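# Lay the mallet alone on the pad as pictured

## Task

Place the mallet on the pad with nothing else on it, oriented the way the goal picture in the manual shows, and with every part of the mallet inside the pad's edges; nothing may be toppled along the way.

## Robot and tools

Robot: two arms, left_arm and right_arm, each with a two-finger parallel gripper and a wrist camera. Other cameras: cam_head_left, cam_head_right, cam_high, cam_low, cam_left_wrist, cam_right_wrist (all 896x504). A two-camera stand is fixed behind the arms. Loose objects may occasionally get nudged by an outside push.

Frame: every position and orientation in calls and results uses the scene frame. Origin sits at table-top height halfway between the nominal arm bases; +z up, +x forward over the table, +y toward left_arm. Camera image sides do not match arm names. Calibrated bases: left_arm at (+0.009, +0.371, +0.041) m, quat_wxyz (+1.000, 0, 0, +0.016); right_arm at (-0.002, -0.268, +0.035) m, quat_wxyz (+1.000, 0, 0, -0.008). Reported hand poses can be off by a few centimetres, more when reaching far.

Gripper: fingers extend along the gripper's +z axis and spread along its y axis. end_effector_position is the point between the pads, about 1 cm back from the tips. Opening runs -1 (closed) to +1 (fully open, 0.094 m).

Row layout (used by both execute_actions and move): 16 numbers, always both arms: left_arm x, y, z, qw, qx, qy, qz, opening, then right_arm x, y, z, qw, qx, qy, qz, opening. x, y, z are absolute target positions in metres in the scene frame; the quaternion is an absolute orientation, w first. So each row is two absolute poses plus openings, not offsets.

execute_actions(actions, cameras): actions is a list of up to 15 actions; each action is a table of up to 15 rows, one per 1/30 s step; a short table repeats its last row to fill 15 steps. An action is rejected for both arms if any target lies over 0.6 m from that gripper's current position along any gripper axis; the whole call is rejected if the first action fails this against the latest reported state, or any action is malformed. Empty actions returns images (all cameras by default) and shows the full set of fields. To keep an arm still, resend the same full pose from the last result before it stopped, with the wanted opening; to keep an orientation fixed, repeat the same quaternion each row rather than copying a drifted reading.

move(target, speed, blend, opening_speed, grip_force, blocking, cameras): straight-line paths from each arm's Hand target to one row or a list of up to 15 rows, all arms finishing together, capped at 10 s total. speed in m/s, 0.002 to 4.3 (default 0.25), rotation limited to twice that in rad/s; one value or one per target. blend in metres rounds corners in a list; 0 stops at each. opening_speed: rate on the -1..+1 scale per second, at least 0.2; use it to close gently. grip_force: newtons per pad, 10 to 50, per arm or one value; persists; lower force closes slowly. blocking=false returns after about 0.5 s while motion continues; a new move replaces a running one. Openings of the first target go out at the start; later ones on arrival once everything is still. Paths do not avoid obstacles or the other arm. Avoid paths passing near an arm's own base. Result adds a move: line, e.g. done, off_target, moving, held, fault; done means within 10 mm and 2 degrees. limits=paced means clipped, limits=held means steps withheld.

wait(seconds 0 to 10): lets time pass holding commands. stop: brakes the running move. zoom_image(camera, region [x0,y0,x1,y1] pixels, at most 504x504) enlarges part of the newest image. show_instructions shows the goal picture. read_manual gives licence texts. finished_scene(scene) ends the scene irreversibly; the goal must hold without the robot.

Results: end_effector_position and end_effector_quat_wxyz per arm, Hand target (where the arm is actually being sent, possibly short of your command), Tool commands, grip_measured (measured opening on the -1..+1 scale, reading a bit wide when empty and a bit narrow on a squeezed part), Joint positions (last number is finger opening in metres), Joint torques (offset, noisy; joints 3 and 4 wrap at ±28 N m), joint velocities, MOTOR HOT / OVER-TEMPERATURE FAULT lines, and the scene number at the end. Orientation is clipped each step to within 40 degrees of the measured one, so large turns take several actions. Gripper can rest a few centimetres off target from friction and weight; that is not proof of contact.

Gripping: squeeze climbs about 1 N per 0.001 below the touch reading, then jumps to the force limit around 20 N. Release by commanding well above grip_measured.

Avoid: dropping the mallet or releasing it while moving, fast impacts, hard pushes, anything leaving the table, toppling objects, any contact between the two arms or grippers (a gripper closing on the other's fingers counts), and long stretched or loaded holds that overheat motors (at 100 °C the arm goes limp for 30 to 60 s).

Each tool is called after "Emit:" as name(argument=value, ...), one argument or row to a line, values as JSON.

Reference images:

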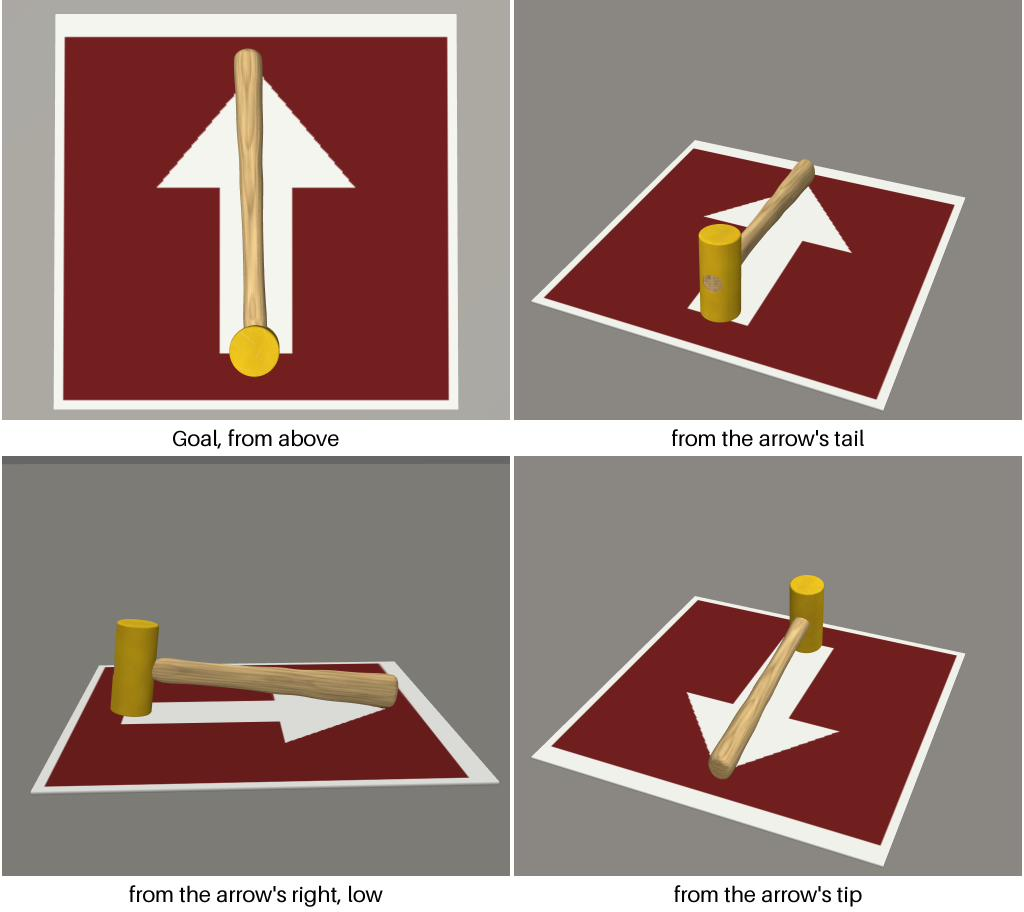

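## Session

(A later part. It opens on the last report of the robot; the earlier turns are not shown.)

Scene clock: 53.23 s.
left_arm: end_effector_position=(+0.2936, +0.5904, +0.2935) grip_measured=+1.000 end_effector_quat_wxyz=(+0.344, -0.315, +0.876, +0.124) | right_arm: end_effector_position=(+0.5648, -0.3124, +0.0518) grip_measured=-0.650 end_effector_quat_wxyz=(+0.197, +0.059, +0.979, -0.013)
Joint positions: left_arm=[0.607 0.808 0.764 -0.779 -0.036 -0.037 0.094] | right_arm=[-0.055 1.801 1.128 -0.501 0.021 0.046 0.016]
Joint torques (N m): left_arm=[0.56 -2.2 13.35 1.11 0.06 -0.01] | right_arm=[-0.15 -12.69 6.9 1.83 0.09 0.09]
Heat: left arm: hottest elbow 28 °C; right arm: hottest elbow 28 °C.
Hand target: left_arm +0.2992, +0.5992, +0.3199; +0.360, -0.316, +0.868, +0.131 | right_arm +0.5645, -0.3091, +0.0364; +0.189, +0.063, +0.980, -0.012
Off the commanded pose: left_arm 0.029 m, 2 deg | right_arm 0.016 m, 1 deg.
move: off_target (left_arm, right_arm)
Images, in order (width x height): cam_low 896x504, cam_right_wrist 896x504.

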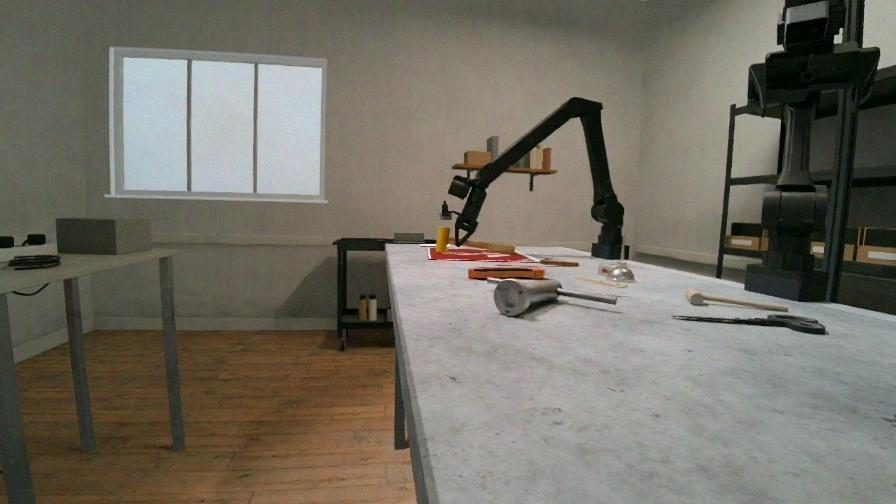

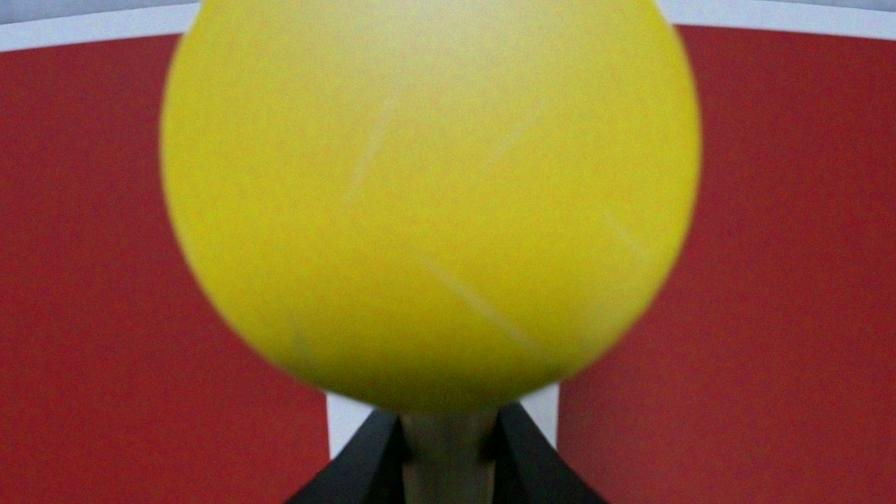

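Emit:
move(
  target=[0.30, 0.60, 0.32, 0.3596, -0.3160, 0.8682, 0.1309, 1, 0.565, -0.309, 0.054, 0.1518, 0.0630, 0.9864, -0.0097, -0.8],
  speed=0.06,
  cameras=["cam_low", "cam_high"],
)

Emit:
zoom_image(
  camera="cam_low",
  region=[420, 200, 540, 280],
)

Emit:
zoom_image(
  camera="cam_high",
  region=[250, 170, 400, 310],
)

Scene clock: 56.63 s.
left_arm: end_effector_position=(+0.2936, +0.5904, +0.2935) grip_measured=+1.000 end_effector_quat_wxyz=(+0.344, -0.315, +0.876, +0.124) | right_arm: end_effector_position=(+0.5516, -0.3113, +0.0549) grip_measured=-0.650 end_effector_quat_wxyz=(+0.151, +0.060, +0.987, -0.012)
Joint positions: left_arm=[0.607 0.808 0.764 -0.779 -0.036 -0.037 0.094] | right_arm=[-0.055 1.801 1.164 -0.631 0.02 0.047 0.016]
Joint torques (N m): left_arm=[0.5 -2.26 13.34 1.1 0.06 -0.01] | right_arm=[-0.26 -12.98 9.84 0.83 -0.1 0.08]
Heat: left arm: hottest elbow 28 °C; right arm: hottest elbow 28 °C.
Hand target: left_arm +0.2992, +0.5992, +0.3199; +0.360, -0.316, +0.868, +0.131 | right_arm +0.5646, -0.3090, +0.0542; +0.152, +0.063, +0.986, -0.010
Off the commanded pose: left_arm 0.029 m, 2 deg | right_arm 0.014 m, 0 deg.
move: off_target (left_arm, right_arm)
Images, in order (width x height): cam_high 896x504, cam_low 896x504.

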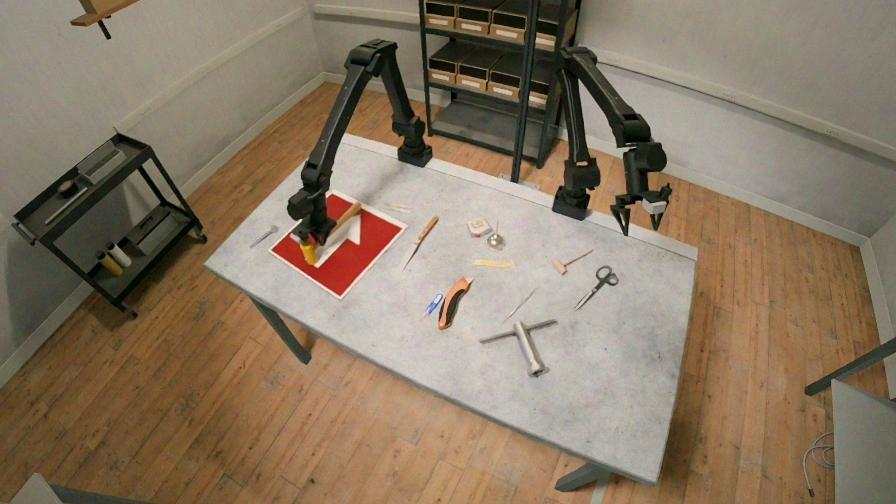

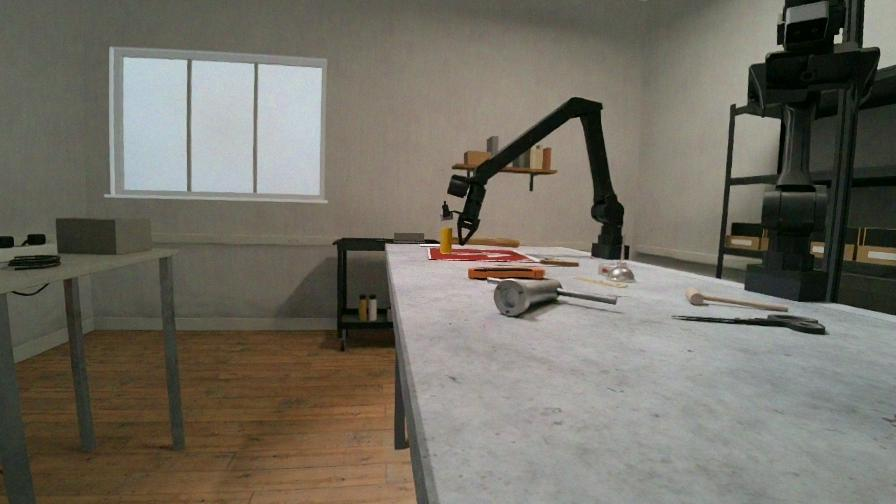

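Scaled by 4.200 from the camera's 896x504 image, which has a finer 1280x720 frame.

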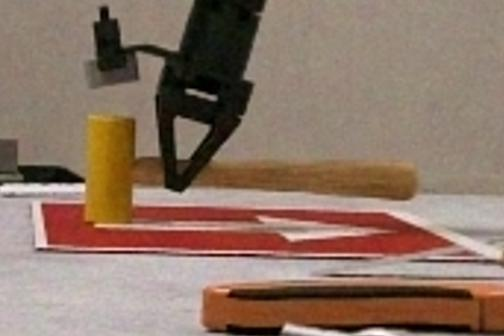

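Scaled by 3.360 from the camera's 896x504 image, which has a finer 1280x720 frame.

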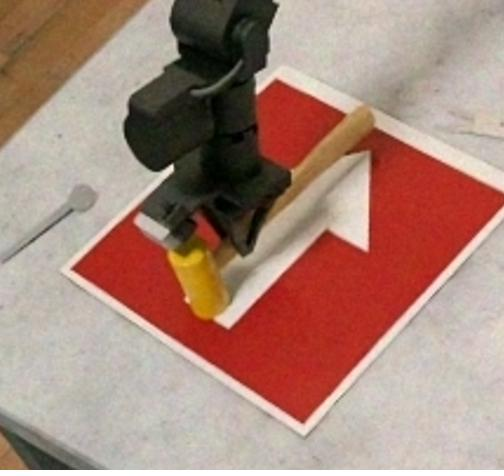

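Emit:
move(
  target=[0.30, 0.60, 0.32, 0.3596, -0.3160, 0.8682, 0.1309, 1, 0.565, -0.309, 0.042, 0.1887, 0.0625, 0.9800, -0.0120, -0.8],
  speed=0.06,
  cameras=["cam_low", "cam_high"],
)

Emit:
zoom_image(
  camera="cam_low",
  region=[420, 200, 540, 280],
)

Emit:
zoom_image(
  camera="cam_high",
  region=[250, 170, 400, 310],
)

Scene clock: 59.43 s.
left_arm: end_effector_position=(+0.2936, +0.5904, +0.2935) grip_measured=+1.000 end_effector_quat_wxyz=(+0.344, -0.315, +0.876, +0.124) | right_arm: end_effector_position=(+0.5636, -0.3123, +0.0521) grip_measured=-0.650 end_effector_quat_wxyz=(+0.192, +0.060, +0.980, -0.013)
Joint positions: left_arm=[0.607 0.808 0.764 -0.779 -0.036 -0.037 0.094] | right_arm=[-0.055 1.801 1.133 -0.516 0.021 0.047 0.016]
Joint torques (N m): left_arm=[0.56 -2.32 13.34 1.11 0.06 0] | right_arm=[-0.15 -13.16 6.94 1.74 0.1 0.08]
Heat: left arm: hottest elbow 29 °C; right arm: hottest elbow 28 °C.
Hand target: left_arm +0.2992, +0.5992, +0.3199; +0.360, -0.316, +0.868, +0.131 | right_arm +0.5648, -0.3091, +0.0422; +0.189, +0.063, +0.980, -0.012
Off the commanded pose: left_arm 0.029 m, 2 deg | right_arm 0.011 m, 1 deg.
move: off_target (left_arm, right_arm)
Images, in order (width x height): cam_high 896x504, cam_low 896x504.

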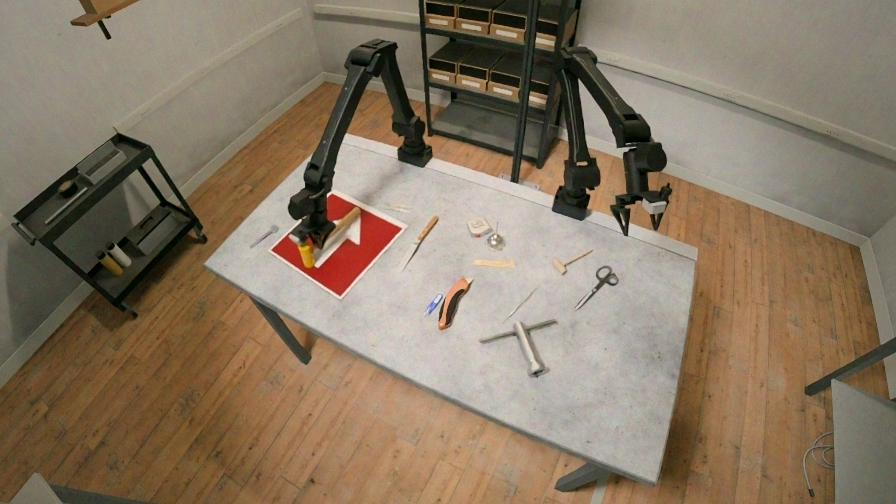

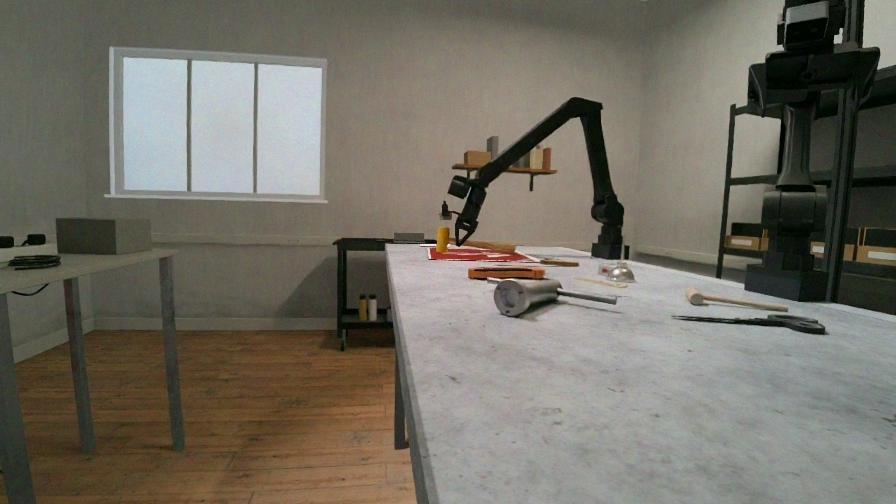

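Scaled by 4.200 from the camera's 896x504 image, which has a finer 1280x720 frame.

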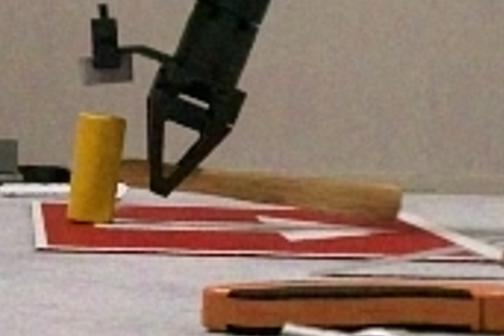

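Scaled by 3.360 from the camera's 896x504 image, which has a finer 1280x720 frame.

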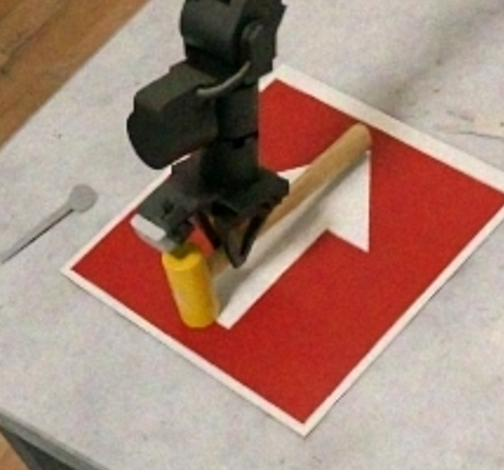

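Emit:
move(
  target=[0.30, 0.60, 0.32, 0.3596, -0.3160, 0.8682, 0.1309, 1, 0.564, -0.309, 0.040, 0.2007, 0.0624, 0.9776, -0.0128, -0.8],
  speed=0.06,
  cameras=["cam_low", "cam_high"],
)

Emit:
zoom_image(
  camera="cam_low",
  region=[420, 200, 540, 280],
)

Emit:
zoom_image(
  camera="cam_high",
  region=[250, 170, 400, 310],
)

Scene clock: 60.73 s.
left_arm: end_effector_position=(+0.2936, +0.5904, +0.2935) grip_measured=+1.000 end_effector_quat_wxyz=(+0.344, -0.315, +0.876, +0.124) | right_arm: end_effector_position=(+0.5656, -0.3126, +0.0496) grip_measured=-0.650 end_effector_quat_wxyz=(+0.205, +0.060, +0.977, -0.013)
Joint positions: left_arm=[0.607 0.808 0.764 -0.779 -0.036 -0.037 0.094] | right_arm=[-0.055 1.801 1.116 -0.473 0.022 0.047 0.016]
Joint torques (N m): left_arm=[0.5 -2.26 13.34 1.11 0.06 -0.01] | right_arm=[-0.09 -13.8 6.31 1.74 0.1 0.08]
Heat: left arm: hottest elbow 29 °C; right arm: hottest elbow 28 °C.
Hand target: left_arm +0.2992, +0.5992, +0.3199; +0.360, -0.316, +0.868, +0.131 | right_arm +0.5638, -0.3091, +0.0401; +0.201, +0.062, +0.978, -0.013
Off the commanded pose: left_arm 0.029 m, 2 deg | right_arm 0.010 m, 1 deg.
move: off_target (left_arm)
Images, in order (width x height): cam_high 896x504, cam_low 896x504.

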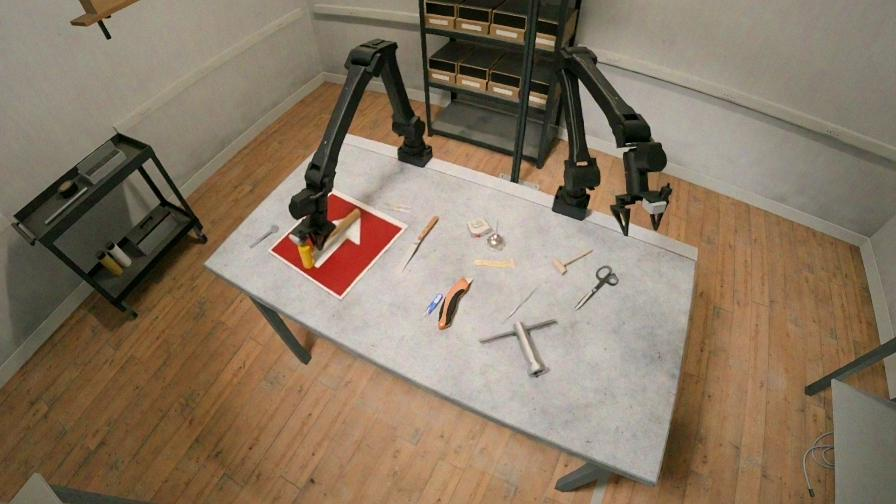

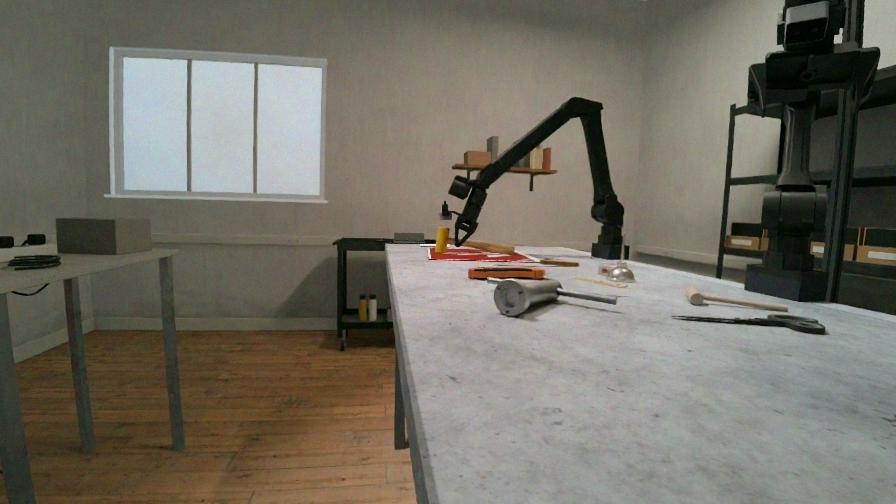

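Scaled by 4.200 from the camera's 896x504 image, which has a finer 1280x720 frame.

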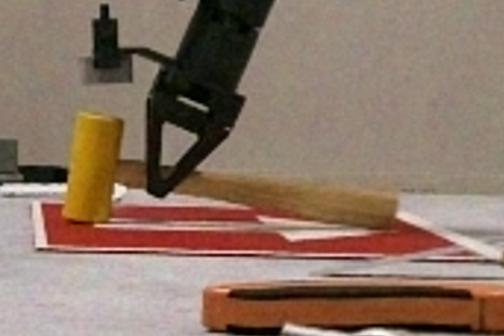

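Scaled by 3.360 from the camera's 896x504 image, which has a finer 1280x720 frame.

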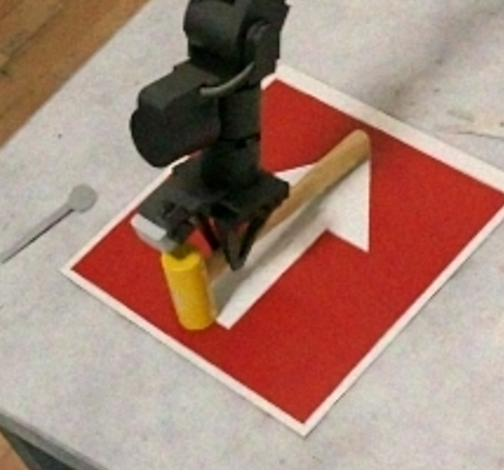

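Emit:
move(
  target=[0.30, 0.60, 0.32, 0.3596, -0.3160, 0.8682, 0.1309, 1, 0.564, -0.309, 0.040, 0.2007, 0.0624, 0.9776, -0.0128, 0.1],
  speed=0.06,
  opening_speed=0.5,
  cameras=["cam_low", "cam_high", "cam_right_wrist"],
)

Emit:
zoom_image(
  camera="cam_low",
  region=[420, 200, 540, 280],
)

Scene clock: 63.23 s.
left_arm: end_effector_position=(+0.2936, +0.5904, +0.2935) grip_measured=+1.000 end_effector_quat_wxyz=(+0.344, -0.315, +0.876, +0.124) | right_arm: end_effector_position=(+0.5641, -0.3127, +0.0482) grip_measured=+0.098 end_effector_quat_wxyz=(+0.204, +0.060, +0.977, -0.014)
Joint positions: left_arm=[0.607 0.808 0.764 -0.779 -0.036 -0.037 0.094] | right_arm=[-0.055 1.801 1.112 -0.471 0.023 0.047 0.052]
Joint torques (N m): left_arm=[0.62 -2.26 13.35 1.1 0.06 0] | right_arm=[-0.09 -13.74 6.6 1.72 0.07 0.08]
Heat: left arm: hottest elbow 29 °C; right arm: hottest elbow 28 °C.
Hand target: left_arm +0.2992, +0.5992, +0.3199; +0.360, -0.316, +0.868, +0.131 | right_arm +0.5638, -0.3091, +0.0400; +0.201, +0.062, +0.978, -0.013
Off the commanded pose: left_arm 0.029 m, 2 deg | right_arm 0.009 m, 0 deg.
move: off_target (left_arm)
Images, in order (width x height): cam_high 896x504, cam_low 896x504, cam_right_wrist 896x504.

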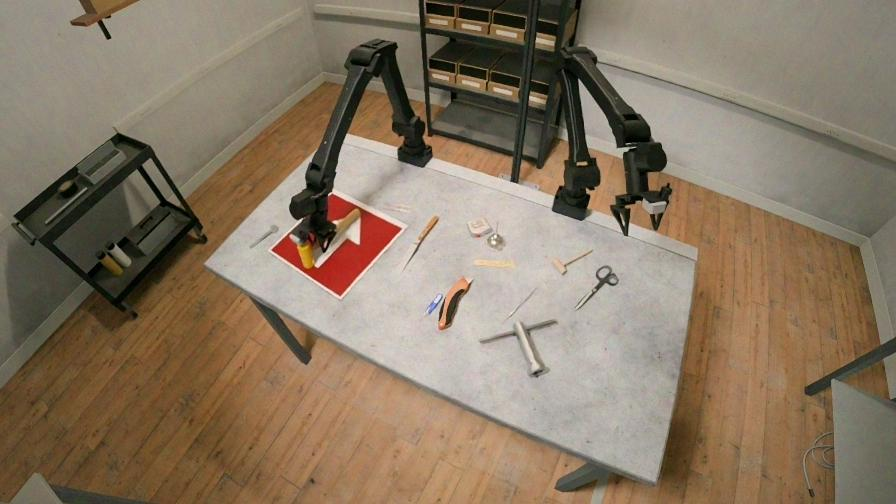

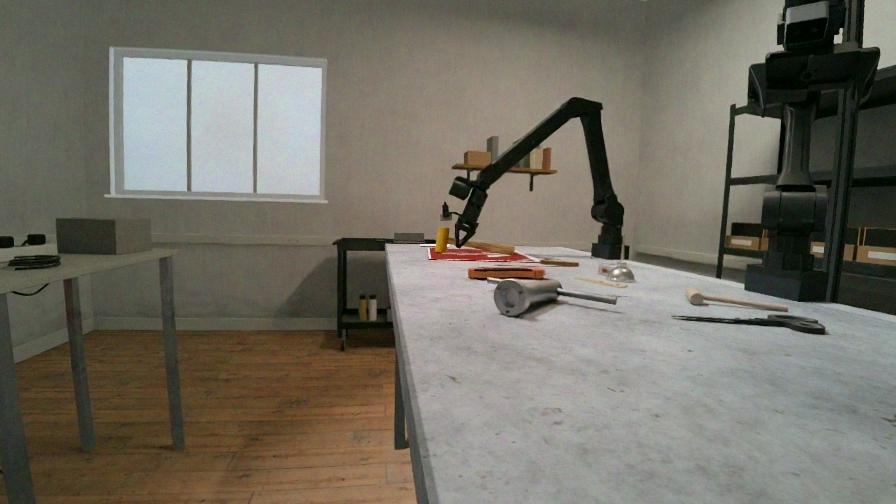

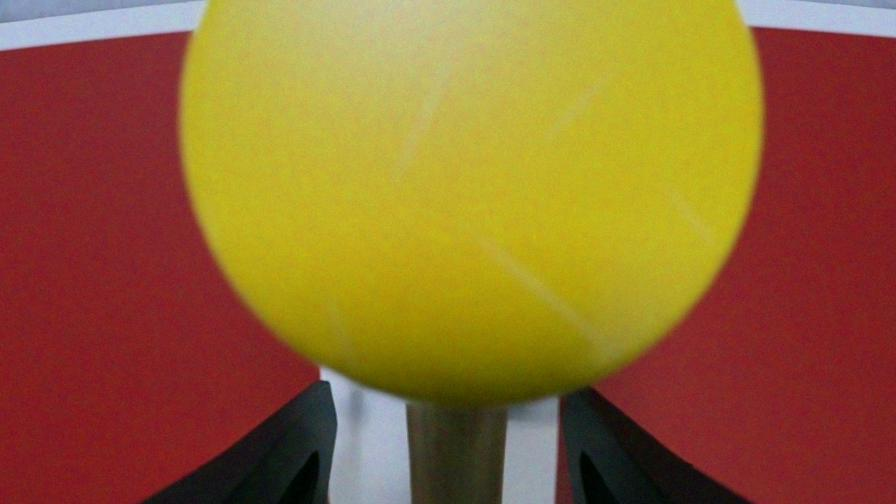

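Scaled by 4.200 from the camera's 896x504 image, which has a finer 1280x720 frame.

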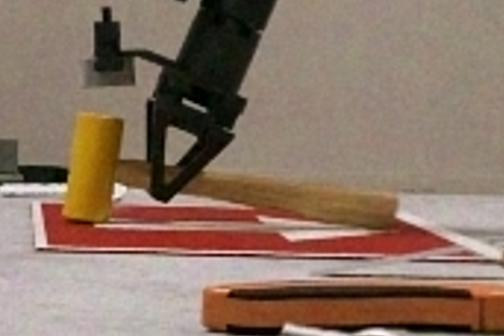

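Emit:
move(
  target=[
    [0.30, 0.60, 0.32, 0.3596, -0.3160, 0.8682, 0.1309, 1, 0.508, -0.302, 0.168, 0.2007, 0.0624, 0.9776, -0.0128, 0.1],
    [0.30, 0.60, 0.32, 0.3596, -0.3160, 0.8682, 0.1309, 1, 0.35, -0.22, 0.30, 0.2007, 0.0624, 0.9776, -0.0128, 0.1],
  ],
  speed=0.2,
  blend=[0.03, 0],
  cameras=["cam_low", "cam_high", "cam_right_wrist", "cam_head_right", "cam_head_left"],
)

Emit:
zoom_image(
  camera="cam_high",
  region=[250, 170, 430, 310],
)

Emit:
zoom_image(
  camera="cam_head_right",
  region=[390, 210, 570, 360],
)

Emit:
zoom_image(
  camera="cam_low",
  region=[420, 200, 540, 280],
)

Scene clock: 66.43 s.
left_arm: end_effector_position=(+0.2936, +0.5904, +0.2935) grip_measured=+1.000 end_effector_quat_wxyz=(+0.344, -0.315, +0.876, +0.124) | right_arm: end_effector_position=(+0.3486, -0.2232, +0.2918) grip_measured=+0.099 end_effector_quat_wxyz=(+0.195, +0.060, +0.979, -0.015)
Joint positions: left_arm=[0.607 0.808 0.764 -0.779 -0.036 -0.037 0.094] | right_arm=[0.205 1.018 1.013 -1.191 0.124 0.287 0.052]
Joint torques (N m): left_arm=[0.44 -2.26 13.34 1.11 0.06 -0.01] | right_arm=[0.09 -4.72 10.02 0.98 0.18 0.08]
Heat: left arm: hottest elbow 29 °C; right arm: hottest elbow 28 °C.
Hand target: left_arm +0.2992, +0.5992, +0.3199; +0.360, -0.316, +0.868, +0.131 | right_arm +0.3499, -0.2201, +0.2999; +0.201, +0.062, +0.978, -0.013
Off the commanded pose: left_arm 0.029 m, 2 deg | right_arm 0.009 m, 1 deg.
move: off_target (left_arm)
Images, in order (width x height): cam_head_left 896x504, cam_head_right 896x504, cam_high 896x504, cam_low 896x504, cam_right_wrist 896x504.

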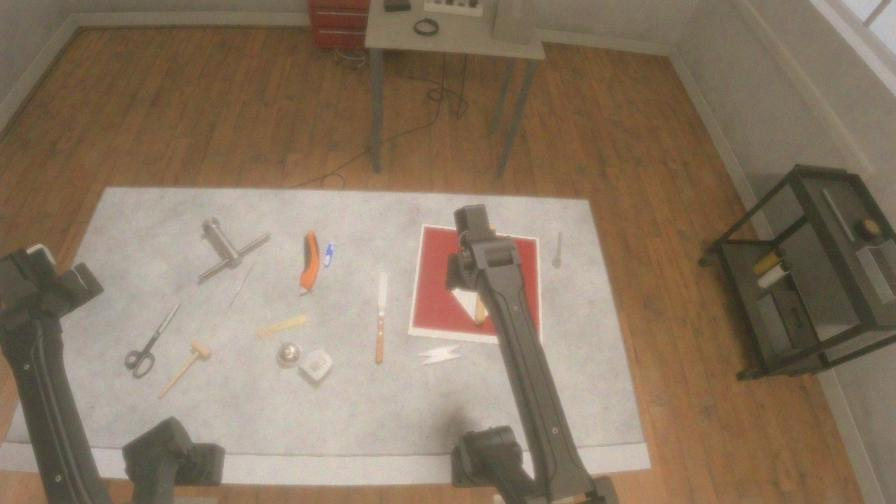

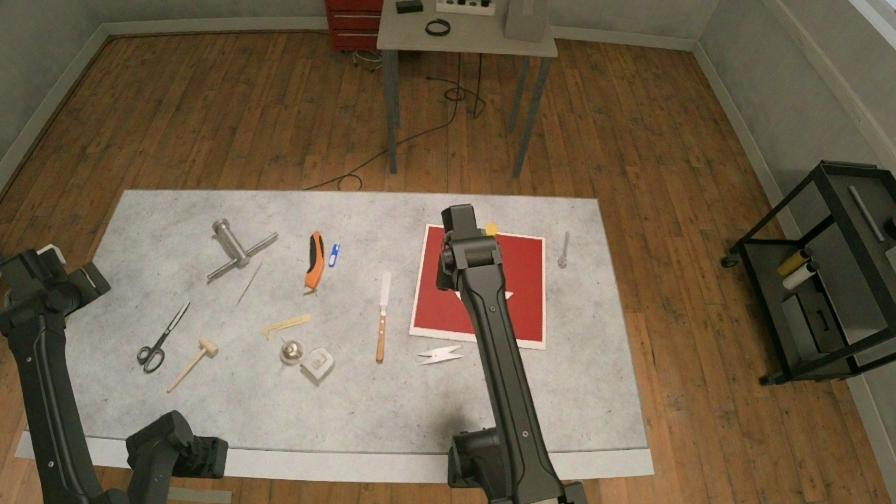

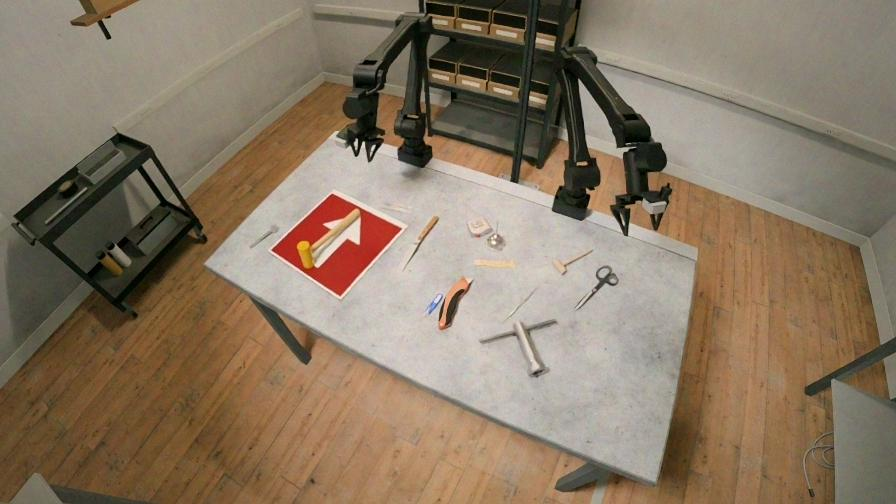

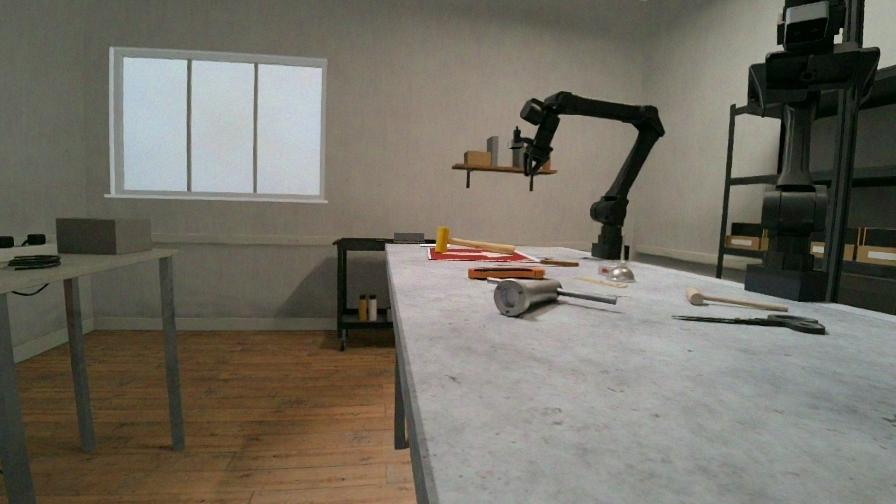

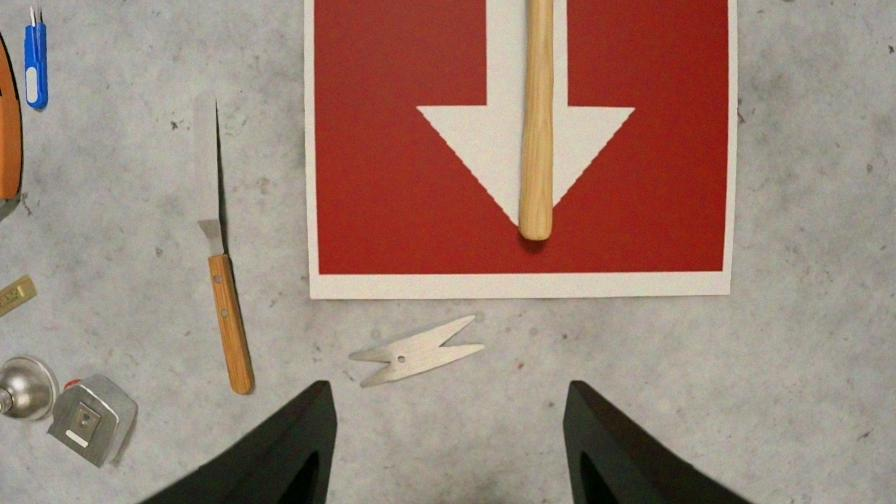

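Scaled by 2.800 from the camera's 896x504 image, which has a finer 1280x720 frame.

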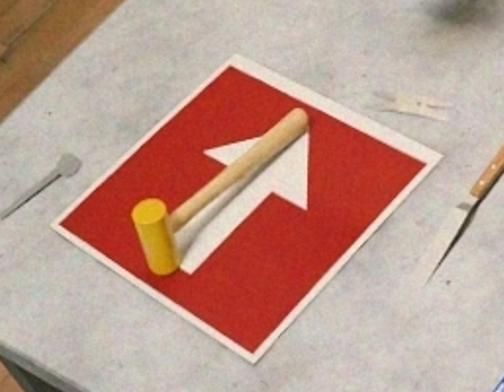

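Scaled by 2.800 from the camera's 896x504 image, which has a finer 1280x720 frame.

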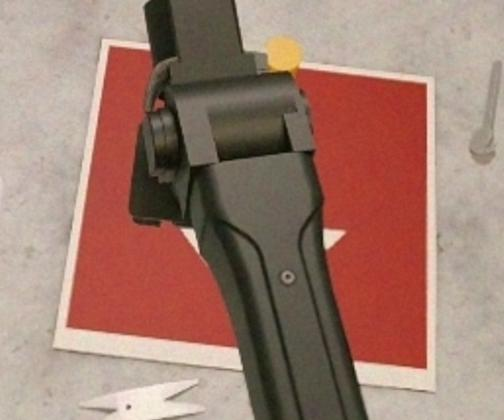

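Scaled by 4.200 from the camera's 896x504 image, which has a finer 1280x720 frame.

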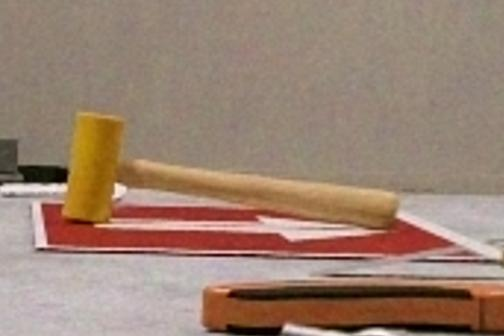

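Emit:
finished_scene(
  scene=1,
)

The scene is finished: the task was done.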